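# Fully open the coffee maker lid, then let go

## Task

Swing the coffee maker's lid open as far as it will go, and finish with neither robot hand nor arm in contact with the coffee maker.

## Robot and tools

Robot: two arms on a table. left_arm sits on the +y side and carries a left hand. right_arm sits on the -y side and carries a right hand. Measured bases in the scene frame: left_arm at (-0.038, +0.248, 0) m, right_arm at (+0.026, -0.358, 0) m, both turned almost not at all about z. A camera stand is fixed behind the arms.

Scene frame: origin at table-top height, halfway between the two nominal bases. +z points up, +x points forward over the table, +y points toward left_arm. Image left and right do not match these arm names. All reported positions, velocities and Hand targets use this frame. Reported hand positions may be off by a few cm, more at long reach.

Hand point axes (right hand): +z runs along the straight fingers toward the tips, +y points out of the palm face (the palm surface is at y = -0.062 m), +x runs across the palm away from the thumb. On the left hand +x points toward the thumb instead. Straight fingertips reach roughly 0.12 m past the hand point. A rigid mast sticks out near the wrist on the palm side and can bump things. The right arm's elbow sags under load, so the hand ends lower than commanded; ask for extra height if needed.

execute_actions(actions, cameras). actions is a list of actions, each 0.5 s long. An action is a table of 1 to 15 rows, one row per 1/30 s step; if fewer than 15 rows are given, the final row is repeated to fill the action. Every row has 48 numbers, each in [-1, 1], covering both arms even if only one moves:
1-6: left_arm dx, dy, dz, rx, ry, rz.
7-22: left hand: grasp numbers a, b, c, d in places 7-10, then exactly 0 in the next 12 places (otherwise the row is rejected).
23-24: left hand current_limit, speed.
25-30: right_arm dx, dy, dz, rx, ry, rz.
31-46: right hand a, b, c, d, then twelve zeros.
47-48: right hand current_limit, speed.

Arm numbers are offsets, not poses. They are measured along the scene axes from that arm's Hand target as it stood when the action began. Every row in an action refers to that same starting target, not to the previous row, so a ramp is written as growing values. Sending the same offset in a later action moves the arm further. Scale: 1.0 equals 0.6 m for dx, dy, dz and 180 degrees for the rotation vector rx, ry, rz, which turns the hand about its target position. All zeros keeps the arm's target where it is. The controller limits commanded orientation to 40 degrees from the current measured one, and a single action may not get all the way; the next action, even all zeros, keeps pursuing the target. If the hand rests short, add the missing distance as a new offset. To stop pressing on something, set the target back beyond the hand's present position.

Hand numbers: a, b, c, d each range -1 to +1 and are absolute goals, not changes; all four at 0 is a fully open hand. a curls index and middle at their outer joints; b bends all three fingers at the knuckles; c brings the thumb across in front of the palm and the index toward it; d curls the ring finger. To keep a hand as it is, resend its previous a, b, c, d. current_limit maps -1..+1 to 0..550 mA per motor (never below 11 mA); very low values may leave fingers too weak to move. speed maps to (speed+1)/2 times 8.5 rad/s. Starting values: current_limit +0.4, speed -0.6; the last values sent persist.

cameras: list of names (cam_high, cam_low, cam_left_wrist, cam_right_wrist) or ["all"]. If omitted, images come only when actions is empty. An unknown name makes the call invalid.

zoom_image(camera, region): enlarges [x0, y0, x1, y1] pixels (origin top-left, at most 504 x 504) of that camera's most recent image. read_manual(section="licences") only returns licence text. finished_scene(scene=1) ends the scene for good; call it only once the lid is fully open and the robot has moved clear.

Results: per arm end_effector_position (m) and end_effector_quat_wxyz, Hand target (the commanded pose after clipping; next offsets start here), joint positions, velocities (may just say within noise) and torques (include gravity, offset and noisy; joints 3 and 4 wrap at ±28 N m). Per hand, one entry per motor: hand_goal, hand_measured, hand_current_ma, hand_state (moving, goal, blocked, overload), plus hand_current_limit and hand_speed. Some results list hand positions at intermediate steps. MOTOR HOT warns of heating; OVER-TEMPERATURE FAULT means that arm has gone limp for 30-60 s or longer.

Avoid: the two arms or hands touching or pressing each other; hard hits on the coffee maker, table or stand; knocking anything off the work area; slamming the lid or letting parts drop. A finger motor drawing 495 mA or more for 5 s shuts down for 10 s, so don't press hard for long. Long stretched-out poses or pushing at unreachable targets heat arm motors. The scene keeps running while you think, holding the last command, and objects may occasionally get a small push.

Each tool is called after "Emit:" as name(argument=value, ...) on one line, values as JSON.

## Session

Emit:
execute_actions(actions=[])

Scene clock: 0.00 s.
left_arm: end_effector_position=(+0.4888, +0.2820, +0.3125) hand_goal=(+0.754, +0.000, +0.576, +0.696, +0.754, +0.000, +0.576, +0.696, +0.754, +0.000, +0.576, +0.696, +0.714, +0.678, +0.226, +0.168) hand_measured=(+0.754, +0.000, +0.576, +0.696, +0.754, +0.000, +0.576, +0.696, +0.754, +0.000, +0.576, +0.696, +0.714, +0.678, +0.226, +0.168) hand_current_ma=(+0, +0, +0, +0, +0, +0, +0, +0, +0, +0, +0, +0, +0, +0, +0, +0) hand_state=(goal, goal, goal, goal, goal, goal, goal, goal, goal, goal, goal, goal, goal, goal, goal, goal) hand_current_limit=0.40 hand_speed=-0.60 end_effector_quat_wxyz=(+0.165, +0.732, +0.657, -0.075) | right_arm: end_effector_position=(+0.5374, -0.5379, +0.2046) hand_goal=(+0.754, +0.000, +0.576, +0.696, +0.754, +0.000, +0.576, +0.696, +0.754, +0.000, +0.576, +0.696, +0.714, +0.678, +0.226, +0.168) hand_measured=(+0.754, +0.000, +0.576, +0.696, +0.754, +0.000, +0.576, +0.696, +0.754, +0.000, +0.576, +0.696, +0.714, +0.678, +0.226, +0.168) hand_current_ma=(+0, +0, +0, +0, +0, +0, +0, +0, +0, +0, +0, +0, +0, +0, +0, +0) hand_state=(goal, goal, goal, goal, goal, goal, goal, goal, goal, goal, goal, goal, goal, goal, goal, goal) hand_current_limit=0.40 hand_speed=-0.60 end_effector_quat_wxyz=(-0.107, +0.991, -0.079, -0.009)
Joint positions: left_arm=[0.174 1.455 1.532 -1.604 0.362 0.285] | right_arm=[-0.254 1.837 1.804 -1.591 -0.207 1.477]
Joint velocities: within noise
Joint torques (N m): no reading
Heat: left arm: hottest wrist yaw 32 °C; right arm: hottest waist 34 °C.
Hand target: left_arm +0.4961, +0.2793, +0.3283; +0.176, +0.736, +0.651, -0.061 | right_arm +0.5435, -0.5409, +0.2273; -0.104, +0.991, -0.081, +0.016

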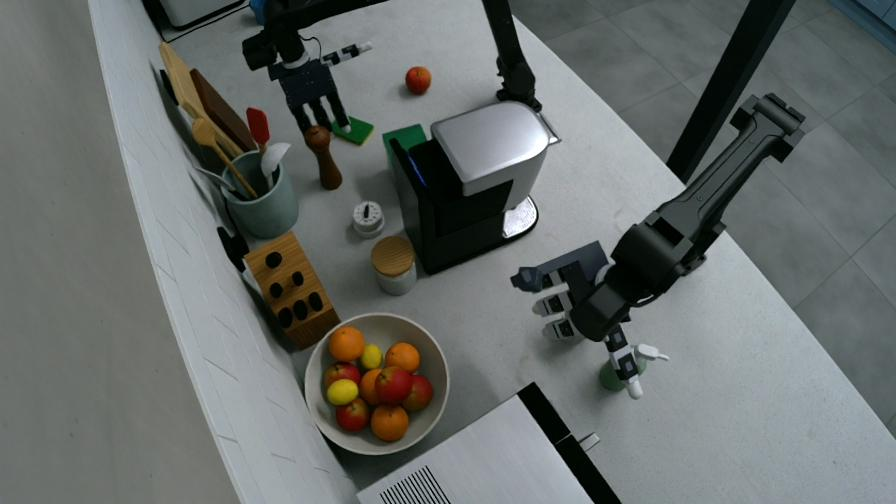

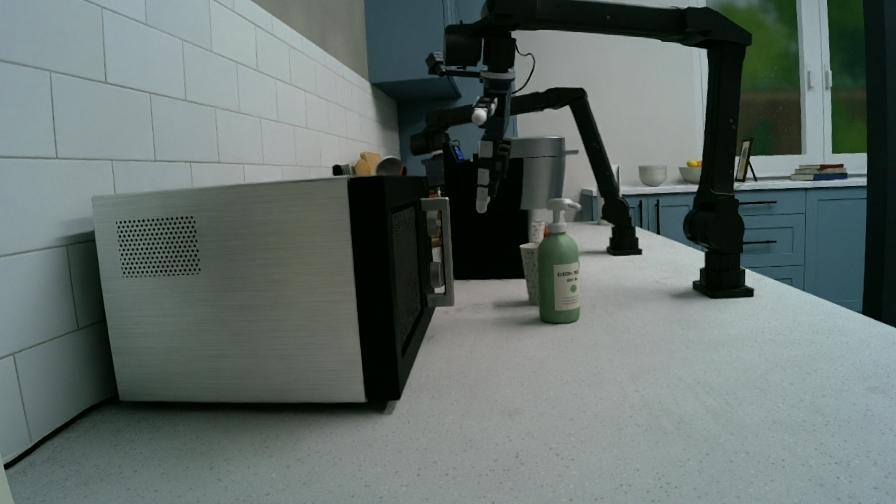

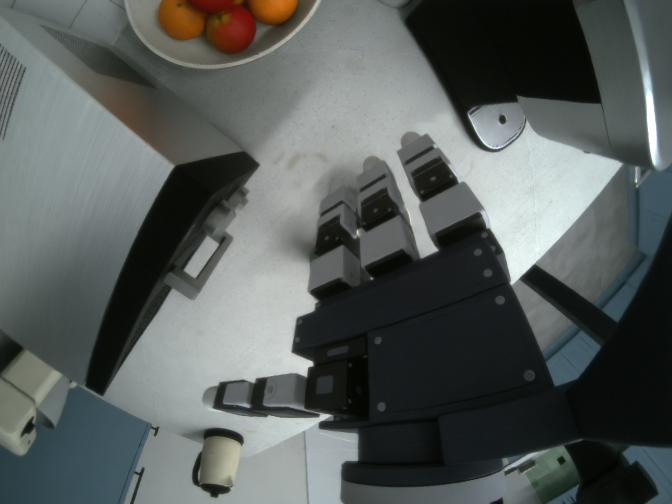

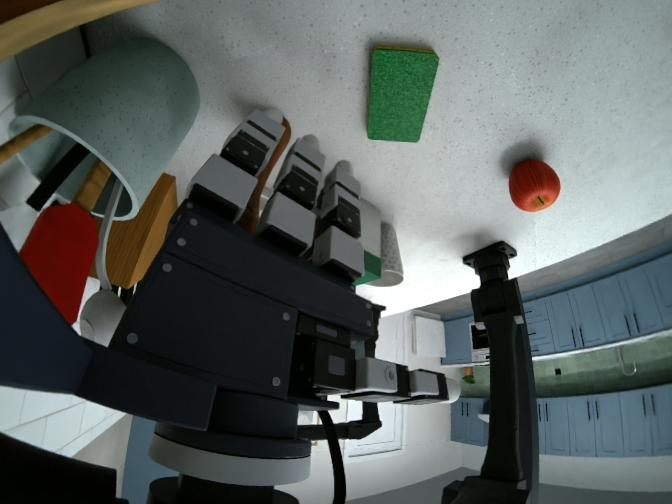

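Emit:
zoom_image(camera="cam_high", region=[340, 60, 600, 290])

Emit:
zoom_image(camera="cam_low", region=[400, 90, 660, 340])

Emit:
zoom_image(camera="cam_left_wrist", region=[372, 0, 672, 250])

Scaled by 1.938 from the camera's 896x504 image, which has a finer 1280x720 frame.

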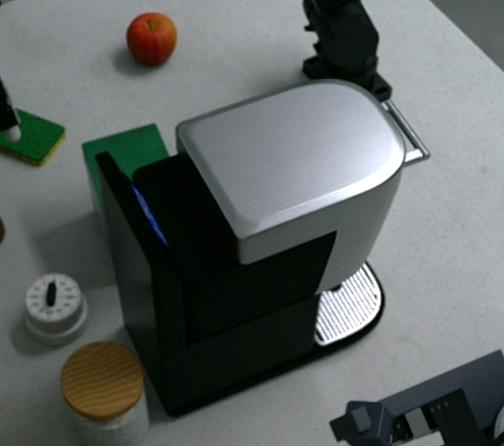

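Scaled by 1.938 from the camera's 896x504 image, which has a finer 1280x720 frame.

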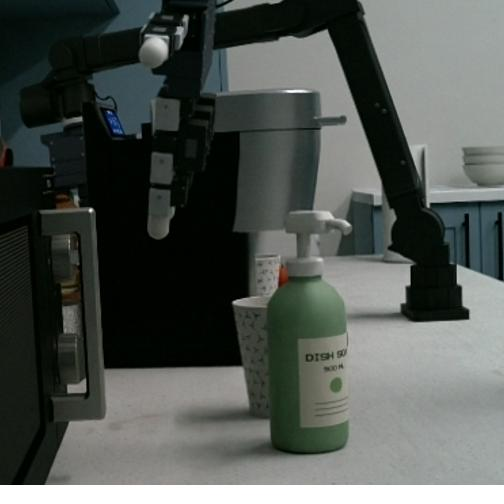

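Scaled by 1.680 from the camera's 672x504 image, which has a finer 960x720 frame.

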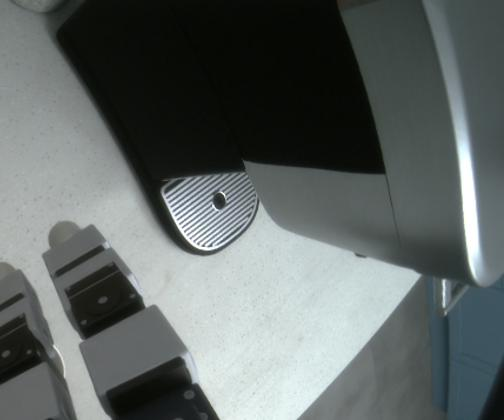

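Emit:
zoom_image(camera="cam_high", region=[490, 220, 700, 420])

Emit:
zoom_image(camera="cam_high", region=[230, 10, 430, 210])

Emit:
zoom_image(camera="cam_high", region=[470, 50, 820, 290])

Scaled by 2.400 from the camera's 896x504 image, which has a finer 1280x720 frame.

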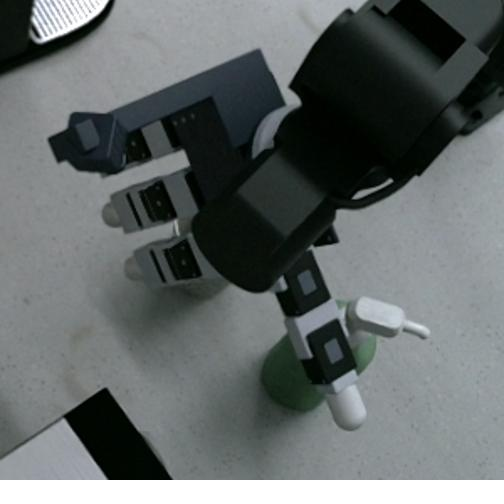

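Scaled by 2.520 from the camera's 896x504 image, which has a finer 1280x720 frame.

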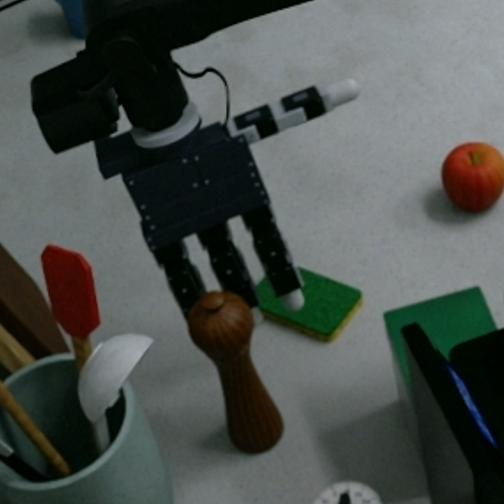

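Scaled by 1.440 from the camera's 896x504 image, which has a finer 1280x720 frame.

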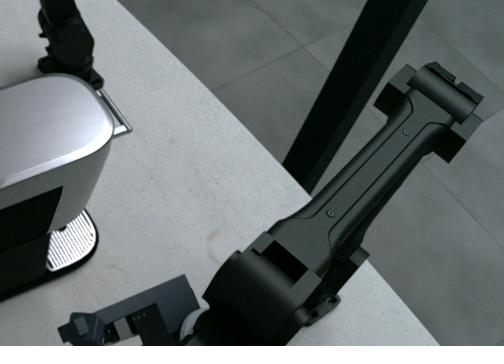

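Emit:
execute_actions(actions=[[[-0.067,-0.033,0.117,0.054,0.026,0.019,0,0,0,0,0,0,0,0,0,0,0,0,0,0,0,0,0.4,-0.6,0,0,0,0,0,0,0,0,0,0,0,0,0,0,0,0,0,0,0,0,0,0,0.4,-0.6]],[[-0.1,-0.067,0.117,0.054,0.026,0.019,0,0,0,0,0,0,0,0,0,0,0,0,0,0,0,0,0.4,-0.6,0,0,0,0,0,0,0,0,0,0,0,0,0,0,0,0,0,0,0,0,0,0,0.4,-0.6]],[[-0.117,-0.092,0,0,0,0,0,0,0,0,0,0,0,0,0,0,0,0,0,0,0,0,0.4,-0.6,0,0,0,0,0,0,0,0,0,0,0,0,0,0,0,0,0,0,0,0,0,0,0.4,-0.6]],[[-0.117,-0.092,0,0,0,0,0,0,0,0,0,0,0,0,0,0,0,0,0,0,0,0,0.4,-0.6,0,0,0,0,0,0,0,0,0,0,0,0,0,0,0,0,0,0,0,0,0,0,0.4,-0.6]]], cameras=["all"])

Scene clock: 221.77 s.
left_arm: end_effector_position=(+0.2566, +0.1071, +0.4615) hand_goal=(+0.750, +0.000, +0.580, +0.700, +0.750, +0.000, +0.580, +0.700, +0.750, +0.000, +0.580, +0.700, +0.710, +0.680, +0.230, +0.170) hand_measured=(+0.752, +0.002, +0.578, +0.698, +0.752, +0.002, +0.578, +0.698, +0.752, +0.002, +0.578, +0.698, +0.712, +0.678, +0.226, +0.168) hand_current_ma=(+5, +3, -5, -8, +5, +3, -5, -8, +7, +3, -5, -7, +10, -9, -20, -9) hand_state=(goal, goal, goal, goal, goal, goal, goal, goal, goal, goal, goal, goal, goal, goal, goal, goal) hand_current_limit=0.40 hand_speed=-0.60 end_effector_quat_wxyz=(+0.192, +0.702, +0.683, +0.054) | right_arm: end_effector_position=(+0.5374, -0.5379, +0.2046) hand_goal=(+0.750, +0.000, +0.580, +0.700, +0.750, +0.000, +0.580, +0.700, +0.750, +0.000, +0.580, +0.700, +0.710, +0.680, +0.230, +0.170) hand_measured=(+0.750, +0.000, +0.576, +0.698, +0.750, +0.000, +0.578, +0.698, +0.750, +0.000, +0.576, +0.698, +0.710, +0.678, +0.224, +0.168) hand_current_ma=(+0, +0, +0, +0, +0, +0, +0, +0, +0, +0, +0, +0, +0, +0, -1, +0) hand_state=(goal, goal, goal, goal, goal, goal, goal, goal, goal, goal, goal, goal, goal, goal, goal, goal) hand_current_limit=0.40 hand_speed=-0.60 end_effector_quat_wxyz=(-0.107, +0.991, -0.079, -0.009)
Joint positions: left_arm=[-0.705 0.913 1.443 -1.705 -0.065 -0.652] | right_arm=[-0.254 1.837 1.804 -1.591 -0.207 1.477]
Joint torques (N m): left_arm=[-2.67 -3.9 10.89 0.83 -0.16 -0.01] | right_arm=[-0.03 -14.39 8.95 0.42 -0.15 0.11]
Heat: left arm: hottest elbow 34 °C; right arm: hottest elbow 40 °C.
Hand target: left_arm +0.2555, +0.1089, +0.4687; -0.001, +0.708, +0.707, +0.000 | right_arm +0.5435, -0.5409, +0.2273; -0.104, +0.991, -0.081, +0.016
Off the commanded pose: left_arm 0.008 m, 23 deg | right_arm 0.024 m, 3 deg.
joint sent to its limit (left arm) — joint 4 (wrist pitch), lower limit. The joint targets are off in position and orientation.
Step readings (end_effector_position of left_arm | right_arm):
0: (+0.4888, +0.2820, +0.3125) | (+0.5374, -0.5379, +0.2046)
1: (+0.4887, +0.2819, +0.3123) | (+0.5374, -0.5379, +0.2046)
2: (+0.4867, +0.2844, +0.3115) | (+0.5374, -0.5379, +0.2046)
4: (+0.4778, +0.2879, +0.3101) | (+0.5374, -0.5379, +0.2046)
8: (+0.4605, +0.2683, +0.3349) | (+0.5374, -0.5379, +0.2046)
15: (+0.4500, +0.2539, +0.3843) | (+0.5374, -0.5379, +0.2046)
16: (+0.4497, +0.2555, +0.3855) | (+0.5374, -0.5379, +0.2046)
17: (+0.4486, +0.2588, +0.3865) | (+0.5374, -0.5379, +0.2046)
19: (+0.4441, +0.2623, +0.3920) | (+0.5374, -0.5379, +0.2046)
23: (+0.4219, +0.2288, +0.4261) | (+0.5374, -0.5379, +0.2046)
30: (+0.3905, +0.2159, +0.4651) | (+0.5374, -0.5379, +0.2046)
31: (+0.3905, +0.2178, +0.4652) | (+0.5374, -0.5379, +0.2046)
32: (+0.3901, +0.2180, +0.4637) | (+0.5374, -0.5379, +0.2046)
34: (+0.3828, +0.2087, +0.4562) | (+0.5374, -0.5379, +0.2046)
38: (+0.3537, +0.1662, +0.4474) | (+0.5374, -0.5379, +0.2046)
45: (+0.3286, +0.1608, +0.4655) | (+0.5374, -0.5379, +0.2046)
46: (+0.3280, +0.1618, +0.4659) | (+0.5374, -0.5379, +0.2046)
47: (+0.3258, +0.1620, +0.4663) | (+0.5374, -0.5379, +0.2046)
49: (+0.3148, +0.1494, +0.4606) | (+0.5374, -0.5379, +0.2046)
53: (+0.2795, +0.1081, +0.4550) | (+0.5374, -0.5379, +0.2046)
60: (+0.2586, +0.1037, +0.4631) | (+0.5374, -0.5379, +0.2046)

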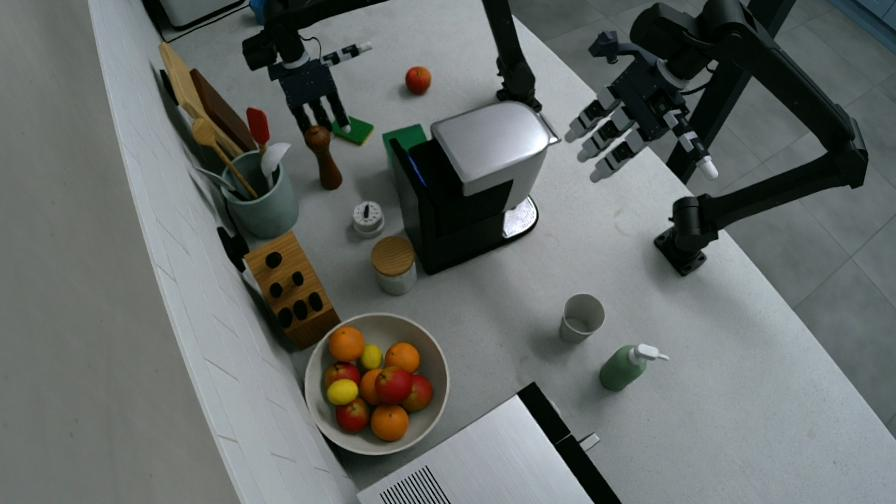

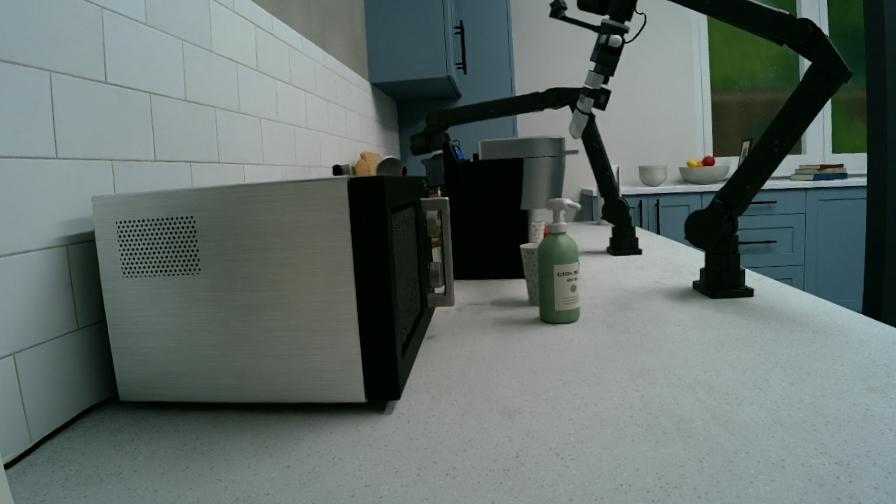

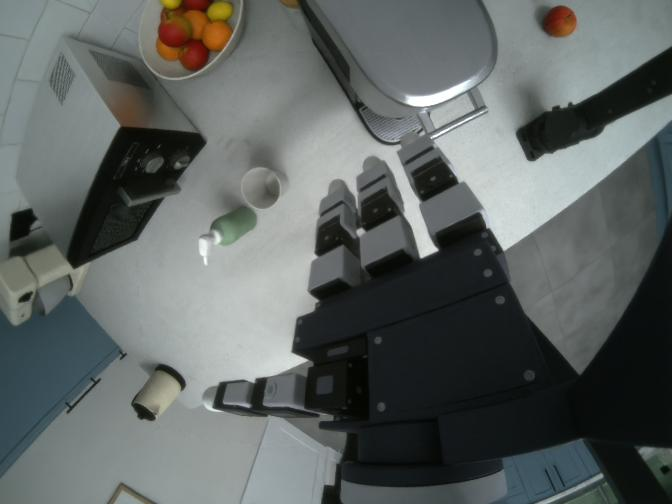

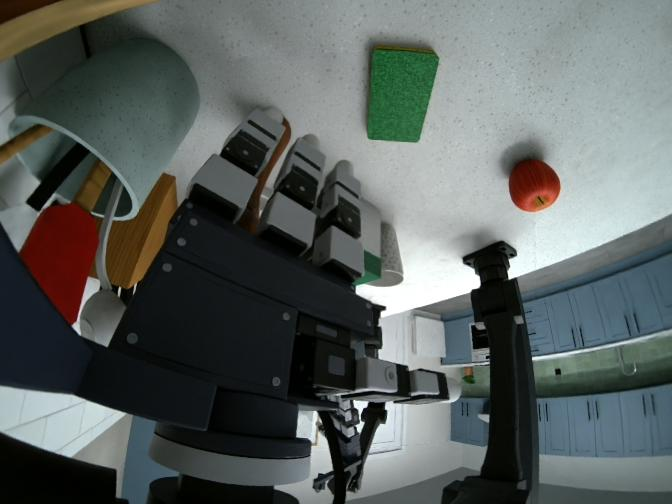

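Emit:
zoom_image(camera="cam_left_wrist", region=[320, 60, 520, 220])

Emit:
zoom_image(camera="cam_high", region=[500, 80, 640, 200])

Emit:
zoom_image(camera="cam_low", region=[440, 80, 640, 240])

Scaled by 2.520 from the camera's 672x504 image, which has a finer 960x720 frame.

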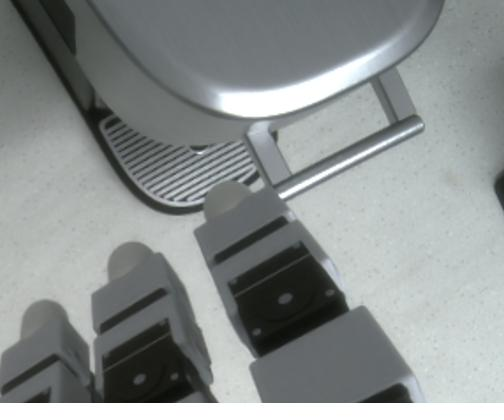

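Scaled by 3.600 from the camera's 896x504 image, which has a finer 1280x720 frame.

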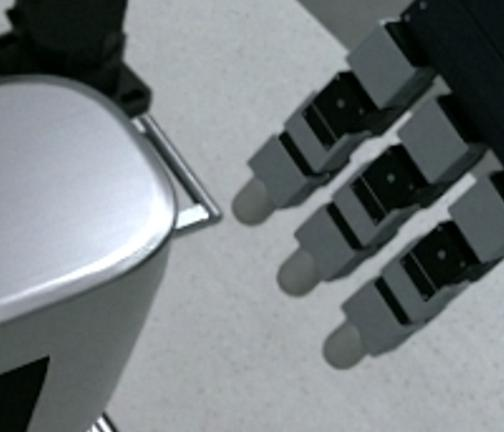

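Scaled by 2.520 from the camera's 896x504 image, which has a finer 1280x720 frame.

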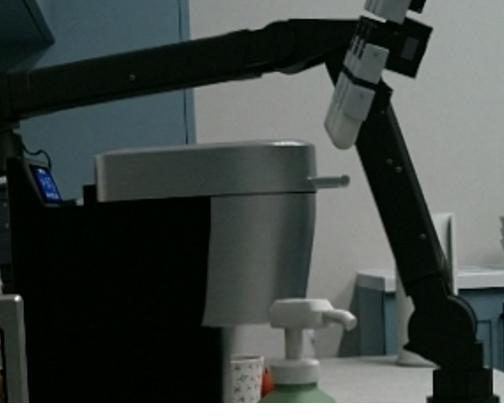

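Emit:
execute_actions(actions=[[[-0.108,-0.092,0,0,0,0,0,0.4,0.37,0,0,0,0,0,0,0,0,0,0,0,0,0,0.7,-0.6,0,0,0,0,0,0,0,0,0,0,0,0,0,0,0,0,0,0,0,0,0,0,0.4,-0.6]],[[-0.1,-0.1,0,0,0,0,0,0.4,0.37,0,0,0,0,0,0,0,0,0,0,0,0,0,0.7,-0.6,0,0,0,0,0,0,0,0,0,0,0,0,0,0,0,0,0,0,0,0,0,0,0.4,-0.6]],[[-0.05,-0.083,-0.083,0,0,0,0,0.4,0.37,0,0,0,0,0,0,0,0,0,0,0,0,0,0.7,-0.6,0,0,0,0,0,0,0,0,0,0,0,0,0,0,0,0,0,0,0,0,0,0,0.4,-0.6]]], cameras=["cam_high","cam_low","cam_left_wrist"])

Scene clock: 316.80 s.
left_arm: end_effector_position=(+0.0977, -0.0574, +0.3967) hand_goal=(+0.080, +0.000, +0.496, +0.780, +0.050, +0.000, +0.500, +0.812, +0.242, +0.000, +0.580, +0.780, +0.082, +0.680, +0.138, +0.194) hand_measured=(+0.090, +0.002, +0.500, +0.778, +0.060, +0.002, +0.504, +0.810, +0.250, +0.002, +0.580, +0.778, +0.088, +0.678, +0.136, +0.192) hand_current_ma=(+41, +5, +12, -7, +37, +5, +14, -8, +32, +6, +0, -7, +20, -9, -11, -13) hand_state=(goal, goal, goal, goal, goal, goal, goal, goal, goal, goal, goal, goal, goal, goal, goal, goal) hand_current_limit=0.70 hand_speed=-0.60 end_effector_quat_wxyz=(+0.109, +0.711, +0.694, -0.040) | right_arm: end_effector_position=(+0.5374, -0.5379, +0.2046) hand_goal=(+0.750, +0.000, +0.580, +0.700, +0.750, +0.000, +0.580, +0.700, +0.750, +0.000, +0.580, +0.700, +0.710, +0.680, +0.230, +0.170) hand_measured=(+0.750, +0.000, +0.576, +0.698, +0.750, +0.000, +0.578, +0.698, +0.750, +0.000, +0.576, +0.698, +0.710, +0.678, +0.224, +0.168) hand_current_ma=(+0, +0, +0, +0, +0, +0, +0, +0, +0, +0, +0, +0, +0, +0, -1, +0) hand_state=(goal, goal, goal, goal, goal, goal, goal, goal, goal, goal, goal, goal, goal, goal, goal, goal) hand_current_limit=0.40 hand_speed=-0.60 end_effector_quat_wxyz=(-0.107, +0.991, -0.079, -0.009)
Joint positions: left_arm=[-1.463 1.119 1.475 -1.705 -0.068 -1.419] | right_arm=[-0.254 1.837 1.804 -1.591 -0.207 1.477]
Joint torques (N m): left_arm=[-1.55 -8.18 14.15 0.38 -0.09 0] | right_arm=[0.56 -14.74 9.1 0.39 -0.12 0.15]
Heat: left arm: hottest elbow 33 °C; right arm: hottest elbow 41 °C.
Hand target: left_arm +0.1007, -0.0561, +0.4189; -0.001, +0.708, +0.707, +0.000 | right_arm +0.5435, -0.5409, +0.2273; -0.104, +0.991, -0.081, +0.016
Off the commanded pose: left_arm 0.022 m, 13 deg | right_arm 0.024 m, 3 deg.
joint sent to its limit (left arm) — joint 4 (wrist pitch), lower limit. The joint targets are off in position and orientation.
Step readings (end_effector_position of left_arm | right_arm):
0: (+0.2566, +0.1071, +0.4615) | (+0.5374, -0.5379, +0.2046)
1: (+0.2566, +0.1073, +0.4615) | (+0.5374, -0.5379, +0.2046)
2: (+0.2552, +0.1070, +0.4623) | (+0.5374, -0.5379, +0.2046)
4: (+0.2438, +0.0913, +0.4622) | (+0.5374, -0.5379, +0.2046)
8: (+0.2076, +0.0515, +0.4602) | (+0.5374, -0.5379, +0.2046)
15: (+0.1927, +0.0473, +0.4578) | (+0.5374, -0.5379, +0.2046)
16: (+0.1926, +0.0485, +0.4574) | (+0.5374, -0.5379, +0.2046)
17: (+0.1913, +0.0488, +0.4576) | (+0.5374, -0.5379, +0.2046)
19: (+0.1770, +0.0369, +0.4571) | (+0.5374, -0.5379, +0.2046)
23: (+0.1364, +0.0024, +0.4512) | (+0.5374, -0.5379, +0.2046)
30: (+0.1293, -0.0099, +0.4449) | (+0.5374, -0.5379, +0.2046)
31: (+0.1292, -0.0095, +0.4441) | (+0.5374, -0.5379, +0.2046)
32: (+0.1296, -0.0096, +0.4432) | (+0.5374, -0.5379, +0.2046)
34: (+0.1235, -0.0162, +0.4395) | (+0.5374, -0.5379, +0.2046)
38: (+0.1024, -0.0442, +0.4171) | (+0.5374, -0.5379, +0.2046)
45: (+0.0986, -0.0589, +0.3974) | (+0.5374, -0.5379, +0.2046)
Images, in order (width x height): cam_high 896x504, cam_low 896x504, cam_left_wrist 672x504.

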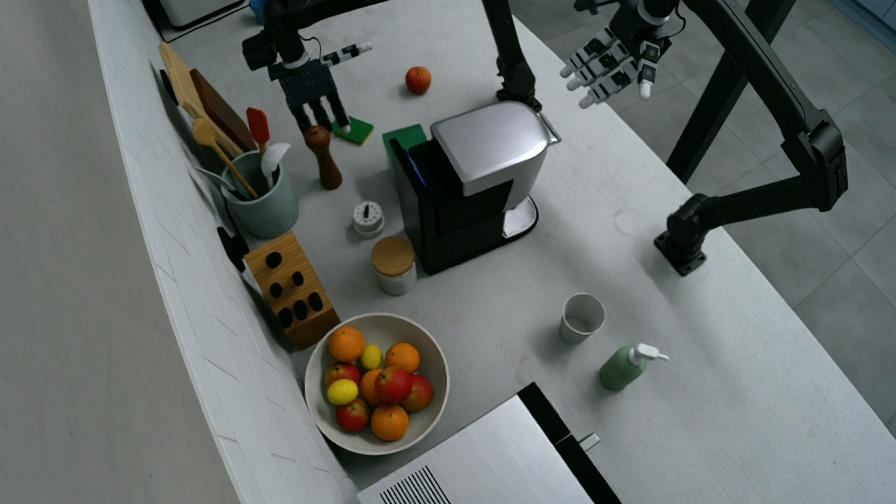

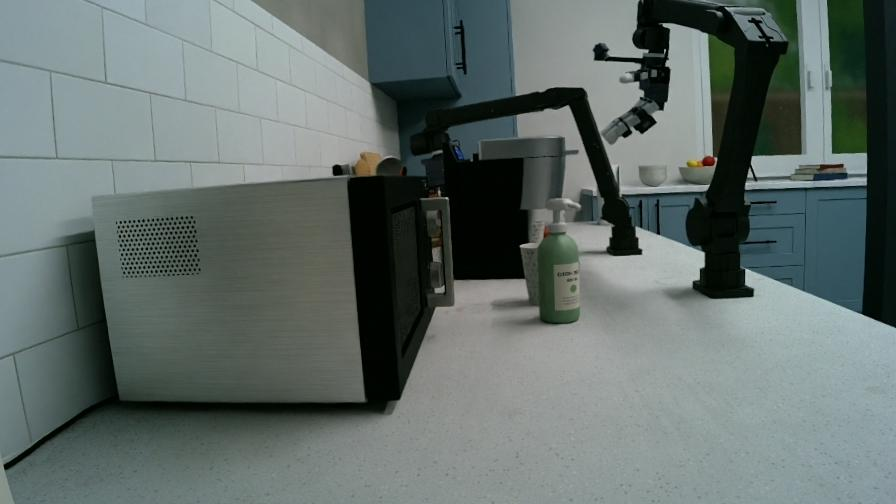

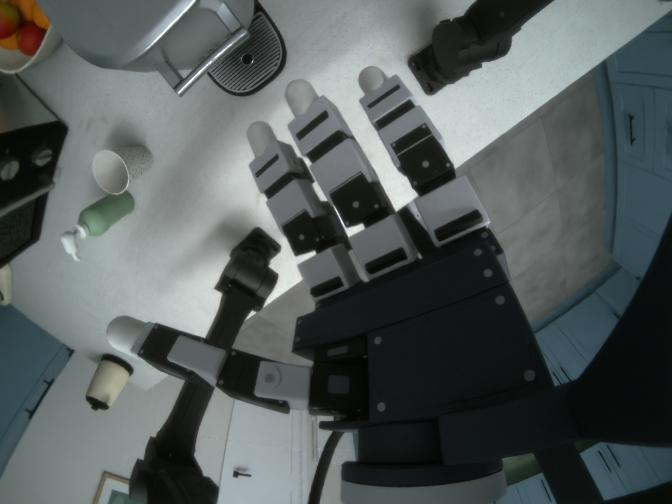

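Emit:
execute_actions(actions=[[[0.012,0,-0.092,0,0,0,0,0.5,0.46,0,0,0,0,0,0,0,0,0,0,0,0,0,0.7,-0.6,0,0,0,0,0,0,0,0,0,0,0,0,0,0,0,0,0,0,0,0,0,0,0.4,-0.6]],[[0.012,0,-0.092,0,0,0,0,0.5,0.46,0,0,0,0,0,0,0,0,0,0,0,0,0,0.7,-0.6,0,0,0,0,0,0,0,0,0,0,0,0,0,0,0,0,0,0,0,0,0,0,0.4,-0.6]]], cameras=["cam_high","cam_low","cam_left_wrist"])

Scene clock: 330.20 s.
left_arm: end_effector_position=(+0.1132, -0.0505, +0.3040) hand_goal=(-0.086, +0.000, +0.478, +0.800, -0.124, +0.000, +0.480, +0.838, +0.116, +0.000, +0.580, +0.800, -0.072, +0.680, +0.116, +0.202) hand_measured=(-0.070, +0.002, +0.484, +0.798, -0.110, +0.002, +0.486, +0.836, +0.130, +0.002, +0.580, +0.798, -0.070, +0.678, +0.114, +0.198) hand_current_ma=(+66, +5, +19, -7, +58, +5, +24, -8, +56, +6, +0, -7, +7, -8, -10, -16) hand_state=(goal, goal, goal, goal, goal, goal, goal, goal, goal, goal, goal, goal, goal, goal, goal, goal) hand_current_limit=0.70 hand_speed=-0.60 end_effector_quat_wxyz=(-0.010, +0.705, +0.709, +0.005) | right_arm: end_effector_position=(+0.5374, -0.5379, +0.2046) hand_goal=(+0.750, +0.000, +0.580, +0.700, +0.750, +0.000, +0.580, +0.700, +0.750, +0.000, +0.580, +0.700, +0.710, +0.680, +0.230, +0.170) hand_measured=(+0.750, +0.000, +0.576, +0.698, +0.750, +0.000, +0.578, +0.698, +0.750, +0.000, +0.576, +0.698, +0.710, +0.678, +0.224, +0.168) hand_current_ma=(+0, +0, +0, +0, +0, +0, +0, +0, +0, +0, +0, +0, +0, +0, -1, +0) hand_state=(goal, goal, goal, goal, goal, goal, goal, goal, goal, goal, goal, goal, goal, goal, goal, goal) hand_current_limit=0.40 hand_speed=-0.60 end_effector_quat_wxyz=(-0.107, +0.991, -0.079, -0.009)
Joint positions: left_arm=[-1.376 1.217 1.328 -1.705 0.003 -1.369] | right_arm=[-0.254 1.837 1.804 -1.591 -0.207 1.477]
Joint torques (N m): left_arm=[-1.55 -8.94 11.3 0.35 -0.12 0.12] | right_arm=[0.21 -14.92 9.24 0.31 -0.18 0.12]
Heat: left arm: hottest elbow 32 °C; right arm: hottest elbow 41 °C.
Hand target: left_arm +0.1151, -0.0561, +0.3085; -0.001, +0.708, +0.707, +0.000 | right_arm +0.5435, -0.5409, +0.2273; -0.104, +0.991, -0.081, +0.016
Off the commanded pose: left_arm 0.007 m, 1 deg | right_arm 0.024 m, 3 deg.
Step readings (end_effector_position of left_arm | right_arm):
0: (+0.0977, -0.0574, +0.3967) | (+0.5374, -0.5379, +0.2046)
1: (+0.0975, -0.0575, +0.3966) | (+0.5374, -0.5379, +0.2046)
2: (+0.0964, -0.0577, +0.3957) | (+0.5374, -0.5379, +0.2046)
4: (+0.0966, -0.0563, +0.3912) | (+0.5374, -0.5379, +0.2046)
8: (+0.1036, -0.0507, +0.3763) | (+0.5374, -0.5379, +0.2046)
15: (+0.1070, -0.0533, +0.3610) | (+0.5374, -0.5379, +0.2046)
16: (+0.1068, -0.0537, +0.3604) | (+0.5374, -0.5379, +0.2046)
17: (+0.1060, -0.0535, +0.3582) | (+0.5374, -0.5379, +0.2046)
19: (+0.1038, -0.0519, +0.3492) | (+0.5374, -0.5379, +0.2046)
23: (+0.1076, -0.0484, +0.3220) | (+0.5374, -0.5379, +0.2046)
30: (+0.1131, -0.0501, +0.3040) | (+0.5374, -0.5379, +0.2046)
Images, in order (width x height): cam_high 896x504, cam_low 896x504, cam_left_wrist 672x504.

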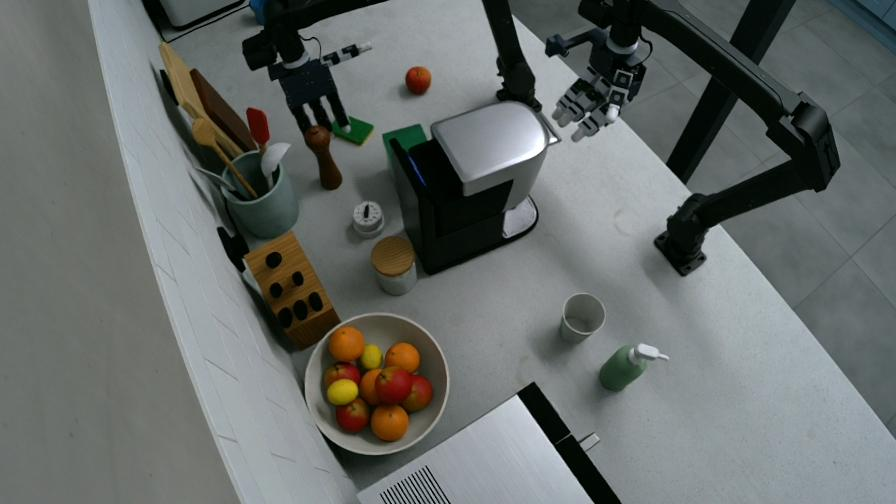

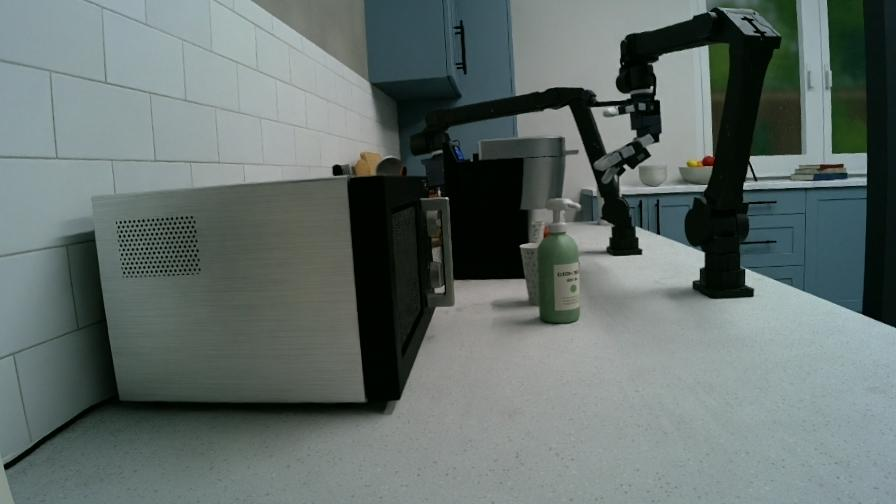

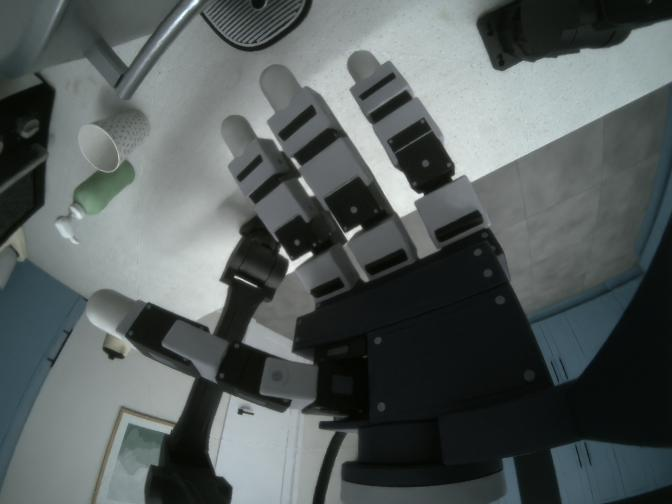

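Emit:
zoom_image(camera="cam_low", region=[500, 80, 680, 240])

Emit:
zoom_image(camera="cam_high", region=[500, 50, 660, 190])

Scaled by 2.800 from the camera's 896x504 image, which has a finer 1280x720 frame.

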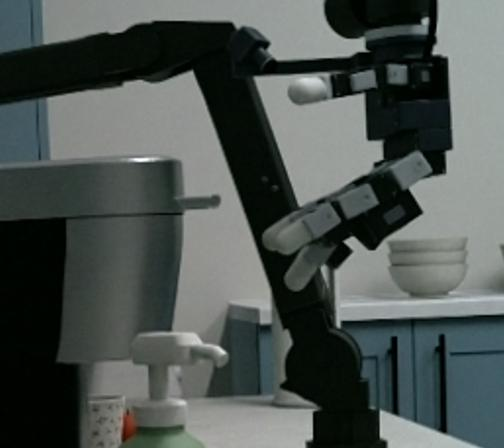

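Scaled by 3.150 from the camera's 896x504 image, which has a finer 1280x720 frame.

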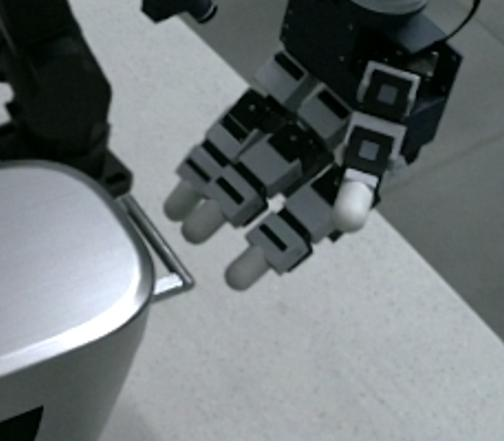

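Emit:
execute_actions(actions=[[[0.047,-0.006,-0.02,0,0,0,0,0.5,0.46,0,0,0,0,0,0,0,0,0,0,0,0,0,0.7,-0.6,0,0,0,0,0,0,0,0,0,0,0,0,0,0,0,0,0,0,0,0,0,0,0.4,-0.6]],[[0.047,0,0,0,0,0,0,0.5,0.46,0,0,0,0,0,0,0,0,0,0,0,0,0,0.7,-0.6,0,0,0,0,0,0,0,0,0,0,0,0,0,0,0,0,0,0,0,0,0,0,0.4,-0.6]]], cameras=["cam_high","cam_low","cam_left_wrist"])

Emit:
zoom_image(camera="cam_low", region=[500, 80, 680, 240])

Emit:
zoom_image(camera="cam_high", region=[500, 50, 660, 190])

Scene clock: 371.20 s.
left_arm: end_effector_position=(+0.1673, -0.0473, +0.2906) hand_goal=(-0.086, +0.000, +0.478, +0.800, -0.124, +0.000, +0.480, +0.838, +0.116, +0.000, +0.580, +0.800, -0.072, +0.680, +0.116, +0.202) hand_measured=(-0.070, +0.002, +0.484, +0.798, -0.110, +0.002, +0.486, +0.836, +0.128, +0.002, +0.580, +0.798, -0.070, +0.678, +0.114, +0.198) hand_current_ma=(+63, +5, +19, -7, +57, +5, +24, -8, +51, +6, +0, -7, +5, -8, -10, -16) hand_state=(goal, goal, goal, goal, goal, goal, goal, goal, goal, goal, goal, goal, goal, goal, goal, goal) hand_current_limit=0.70 hand_speed=-0.60 end_effector_quat_wxyz=(-0.015, +0.704, +0.710, +0.005) | right_arm: end_effector_position=(+0.5374, -0.5379, +0.2046) hand_goal=(+0.750, +0.000, +0.580, +0.700, +0.750, +0.000, +0.580, +0.700, +0.750, +0.000, +0.580, +0.700, +0.710, +0.680, +0.230, +0.170) hand_measured=(+0.750, +0.000, +0.576, +0.698, +0.750, +0.000, +0.578, +0.698, +0.750, +0.000, +0.576, +0.698, +0.710, +0.678, +0.224, +0.168) hand_current_ma=(+0, +0, +0, +0, +0, +0, +0, +0, +0, +0, +0, +0, +0, +0, -1, +0) hand_state=(goal, goal, goal, goal, goal, goal, goal, goal, goal, goal, goal, goal, goal, goal, goal, goal) hand_current_limit=0.40 hand_speed=-0.60 end_effector_quat_wxyz=(-0.107, +0.991, -0.079, -0.009)
Joint positions: left_arm=[-1.218 1.251 1.322 -1.673 0.003 -1.212] | right_arm=[-0.254 1.837 1.804 -1.591 -0.207 1.477]
Joint torques (N m): left_arm=[-1.9 -8.35 12.42 0.68 -0.11 0.12] | right_arm=[0.32 -15.38 9.01 0.39 -0.2 0.13]
Heat: left arm: hottest elbow 32 °C; right arm: hottest elbow 41 °C.
Hand target: left_arm +0.1715, -0.0597, +0.2965; -0.001, +0.708, +0.707, +0.000 | right_arm +0.5435, -0.5409, +0.2273; -0.104, +0.991, -0.081, +0.016
Off the commanded pose: left_arm 0.014 m, 2 deg | right_arm 0.024 m, 3 deg.
Step readings (end_effector_position of left_arm | right_arm):
0: (+0.1132, -0.0505, +0.3040) | (+0.5374, -0.5379, +0.2046)
1: (+0.1132, -0.0505, +0.3040) | (+0.5374, -0.5379, +0.2046)
2: (+0.1132, -0.0505, +0.3040) | (+0.5374, -0.5379, +0.2046)
4: (+0.1179, -0.0518, +0.3032) | (+0.5374, -0.5379, +0.2046)
8: (+0.1340, -0.0494, +0.3021) | (+0.5374, -0.5379, +0.2046)
15: (+0.1407, -0.0494, +0.2986) | (+0.5374, -0.5379, +0.2046)
16: (+0.1408, -0.0499, +0.2981) | (+0.5374, -0.5379, +0.2046)
17: (+0.1405, -0.0507, +0.2981) | (+0.5374, -0.5379, +0.2046)
19: (+0.1448, -0.0515, +0.2970) | (+0.5374, -0.5379, +0.2046)
23: (+0.1598, -0.0471, +0.2935) | (+0.5374, -0.5379, +0.2046)
30: (+0.1670, -0.0464, +0.2906) | (+0.5374, -0.5379, +0.2046)
Images, in order (width x height): cam_high 896x504, cam_low 896x504, cam_left_wrist 672x504.

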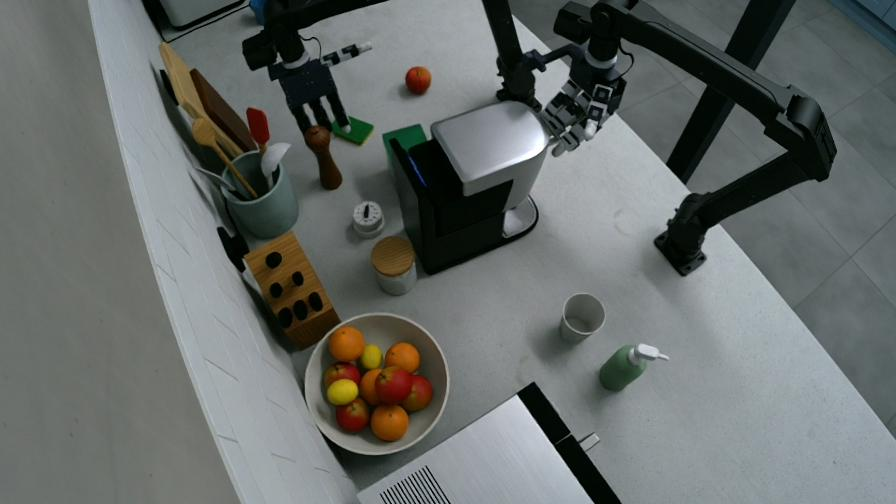

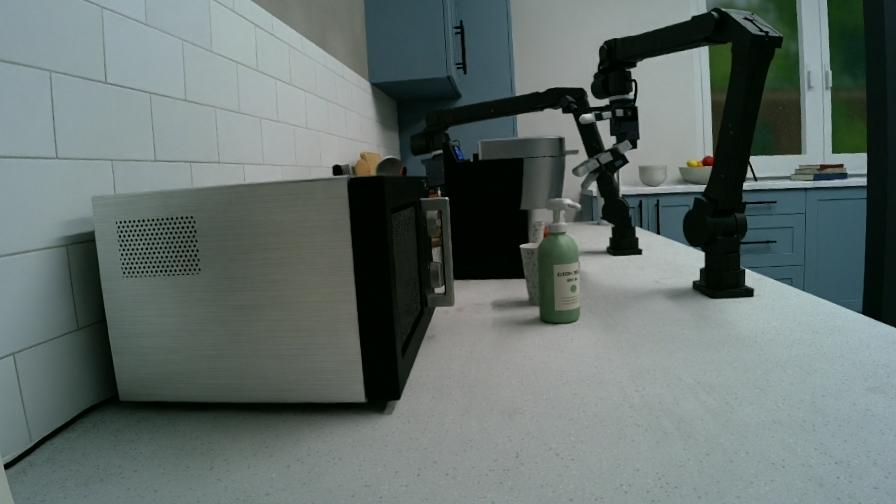

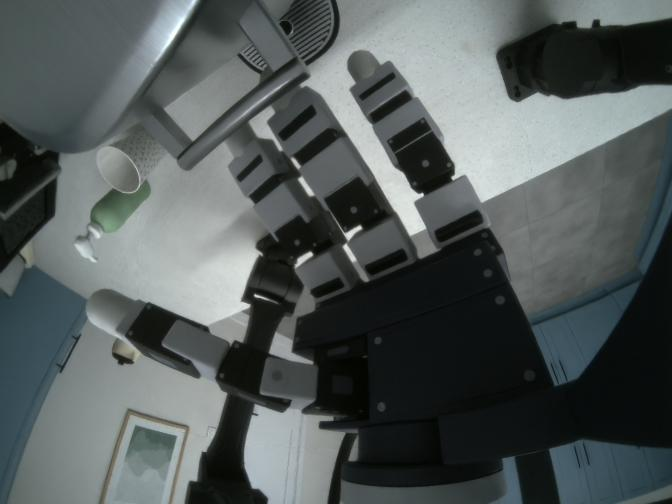

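Scaled by 2.800 from the camera's 896x504 image, which has a finer 1280x720 frame.

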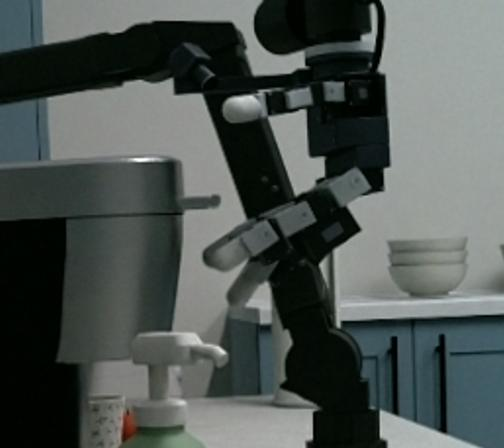

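Scaled by 3.150 from the camera's 896x504 image, which has a finer 1280x720 frame.

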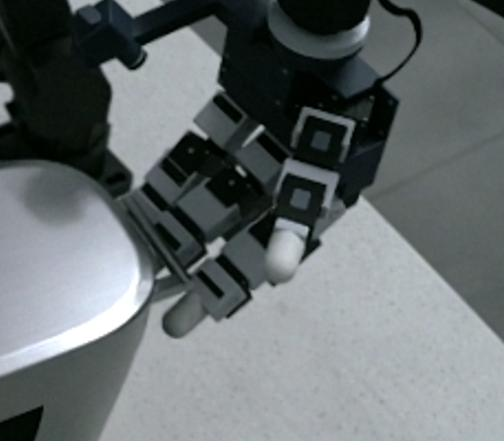

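Emit:
execute_actions(actions=[[[0.025,-0.02,0,0,0,0,0,0.5,0.46,0,0,0,0,0,0,0,0,0,0,0,0,0,0.7,-0.6,0,0,0,0,0,0,0,0,0,0,0,0,0,0,0,0,0,0,0,0,0,0,0.4,-0.6]]], cameras=["cam_high","cam_low","cam_left_wrist"])

Emit:
zoom_image(camera="cam_low", region=[540, 100, 640, 200])

Emit:
zoom_image(camera="cam_left_wrist", region=[130, 20, 430, 240])

Emit:
zoom_image(camera="cam_high", region=[500, 80, 600, 180])

Scene clock: 419.70 s.
left_arm: end_effector_position=(+0.1779, -0.0556, +0.2792) hand_goal=(-0.086, +0.000, +0.478, +0.800, -0.124, +0.000, +0.480, +0.838, +0.116, +0.000, +0.580, +0.800, -0.072, +0.680, +0.116, +0.202) hand_measured=(-0.070, +0.002, +0.484, +0.798, -0.110, +0.002, +0.486, +0.836, +0.128, +0.002, +0.580, +0.798, -0.070, +0.678, +0.114, +0.198) hand_current_ma=(+63, +5, +19, -7, +57, +5, +24, -8, +51, +6, +0, -7, +4, -8, -10, -16) hand_state=(goal, goal, goal, goal, goal, goal, goal, goal, goal, goal, goal, goal, goal, goal, goal, goal) hand_current_limit=0.70 hand_speed=-0.60 end_effector_quat_wxyz=(-0.028, +0.706, +0.707, +0.011) | right_arm: end_effector_position=(+0.5374, -0.5379, +0.2046) hand_goal=(+0.750, +0.000, +0.580, +0.700, +0.750, +0.000, +0.580, +0.700, +0.750, +0.000, +0.580, +0.700, +0.710, +0.680, +0.230, +0.170) hand_measured=(+0.750, +0.000, +0.576, +0.698, +0.750, +0.000, +0.578, +0.698, +0.750, +0.000, +0.576, +0.698, +0.710, +0.678, +0.224, +0.168) hand_current_ma=(+0, +0, +0, +0, +0, +0, +0, +0, +0, +0, +0, +0, +0, +0, -1, +0) hand_state=(goal, goal, goal, goal, goal, goal, goal, goal, goal, goal, goal, goal, goal, goal, goal, goal) hand_current_limit=0.40 hand_speed=-0.60 end_effector_quat_wxyz=(-0.107, +0.991, -0.079, -0.009)
Joint positions: left_arm=[-1.198 1.297 1.333 -1.667 0.003 -1.186] | right_arm=[-0.254 1.837 1.804 -1.591 -0.207 1.477]
Joint torques (N m): left_arm=[-1.38 -9.41 14.76 0.53 -0.14 0.11] | right_arm=[0.32 -14.97 9.06 0.49 -0.18 0.1]
Heat: left arm: hottest elbow 33 °C; right arm: hottest elbow 41 °C.
Hand target: left_arm +0.1865, -0.0717, +0.2965; -0.001, +0.708, +0.707, +0.000 | right_arm +0.5435, -0.5409, +0.2273; -0.104, +0.991, -0.081, +0.016
Off the commanded pose: left_arm 0.025 m, 3 deg | right_arm 0.024 m, 3 deg.
Step readings (end_effector_position of left_arm | right_arm):
0: (+0.1673, -0.0473, +0.2906) | (+0.5374, -0.5379, +0.2046)
1: (+0.1673, -0.0473, +0.2906) | (+0.5374, -0.5379, +0.2046)
2: (+0.1673, -0.0474, +0.2901) | (+0.5374, -0.5379, +0.2046)
4: (+0.1677, -0.0484, +0.2881) | (+0.5374, -0.5379, +0.2046)
8: (+0.1724, -0.0535, +0.2810) | (+0.5374, -0.5379, +0.2046)
15: (+0.1770, -0.0548, +0.2775) | (+0.5374, -0.5379, +0.2046)
Images, in order (width x height): cam_high 896x504, cam_low 896x504, cam_left_wrist 672x504.

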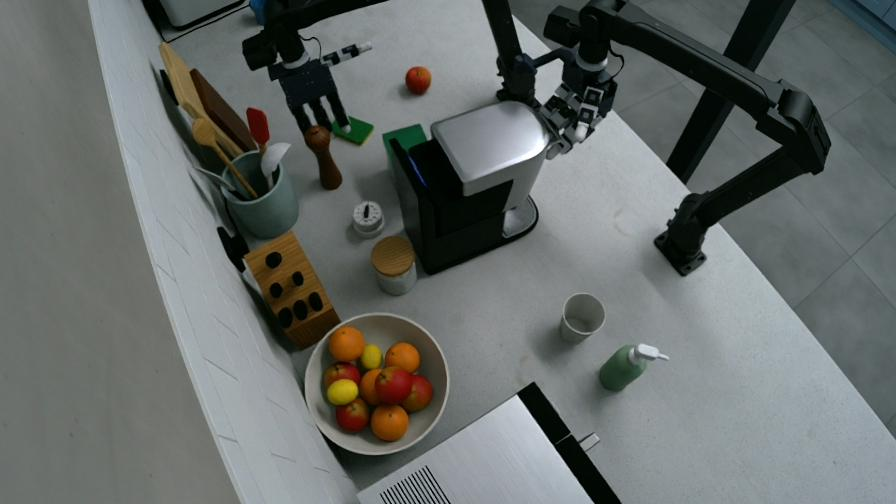

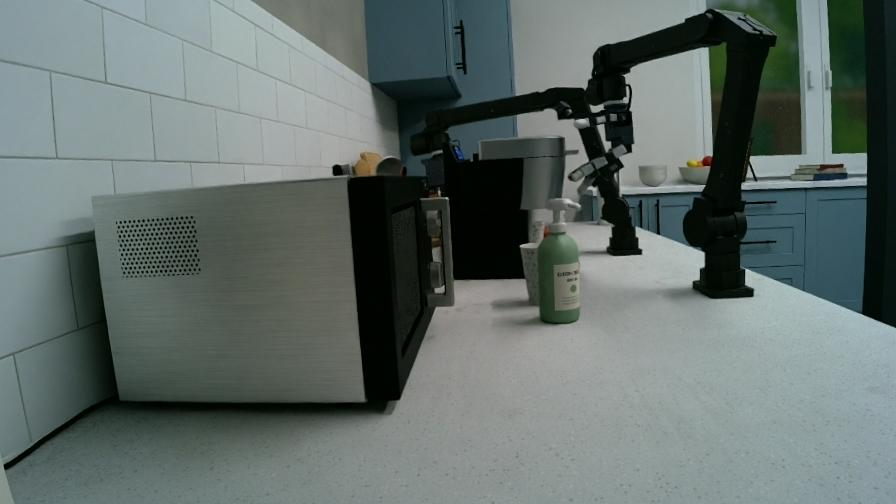

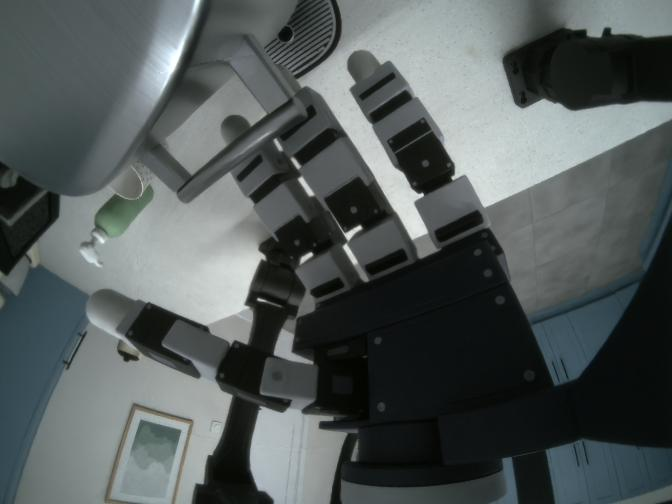

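Scaled by 5.040 from the camera's 896x504 image, which has a finer 1280x720 frame.

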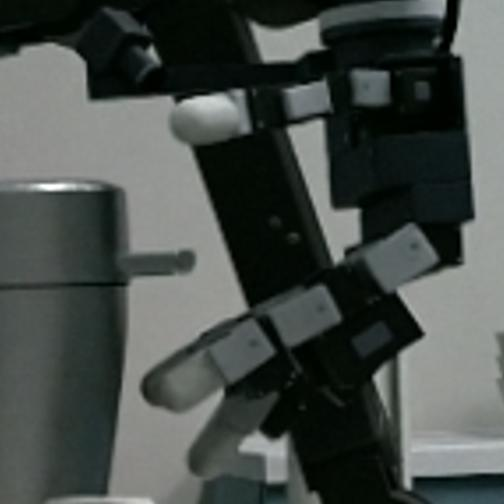

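Scaled by 1.680 from the camera's 672x504 image, which has a finer 960x720 frame.

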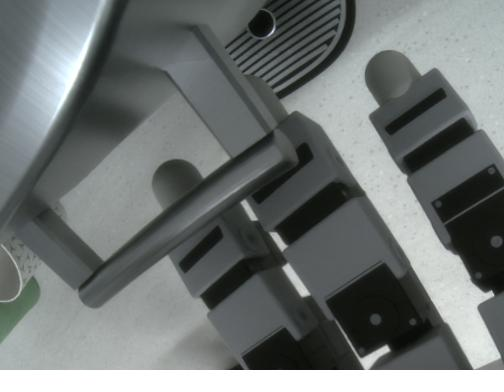

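Scaled by 5.040 from the camera's 896x504 image, which has a finer 1280x720 frame.

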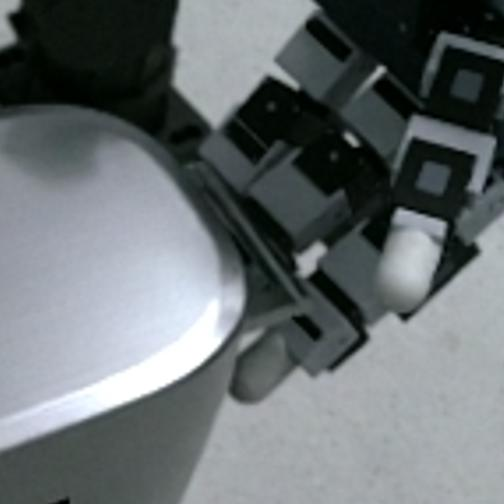

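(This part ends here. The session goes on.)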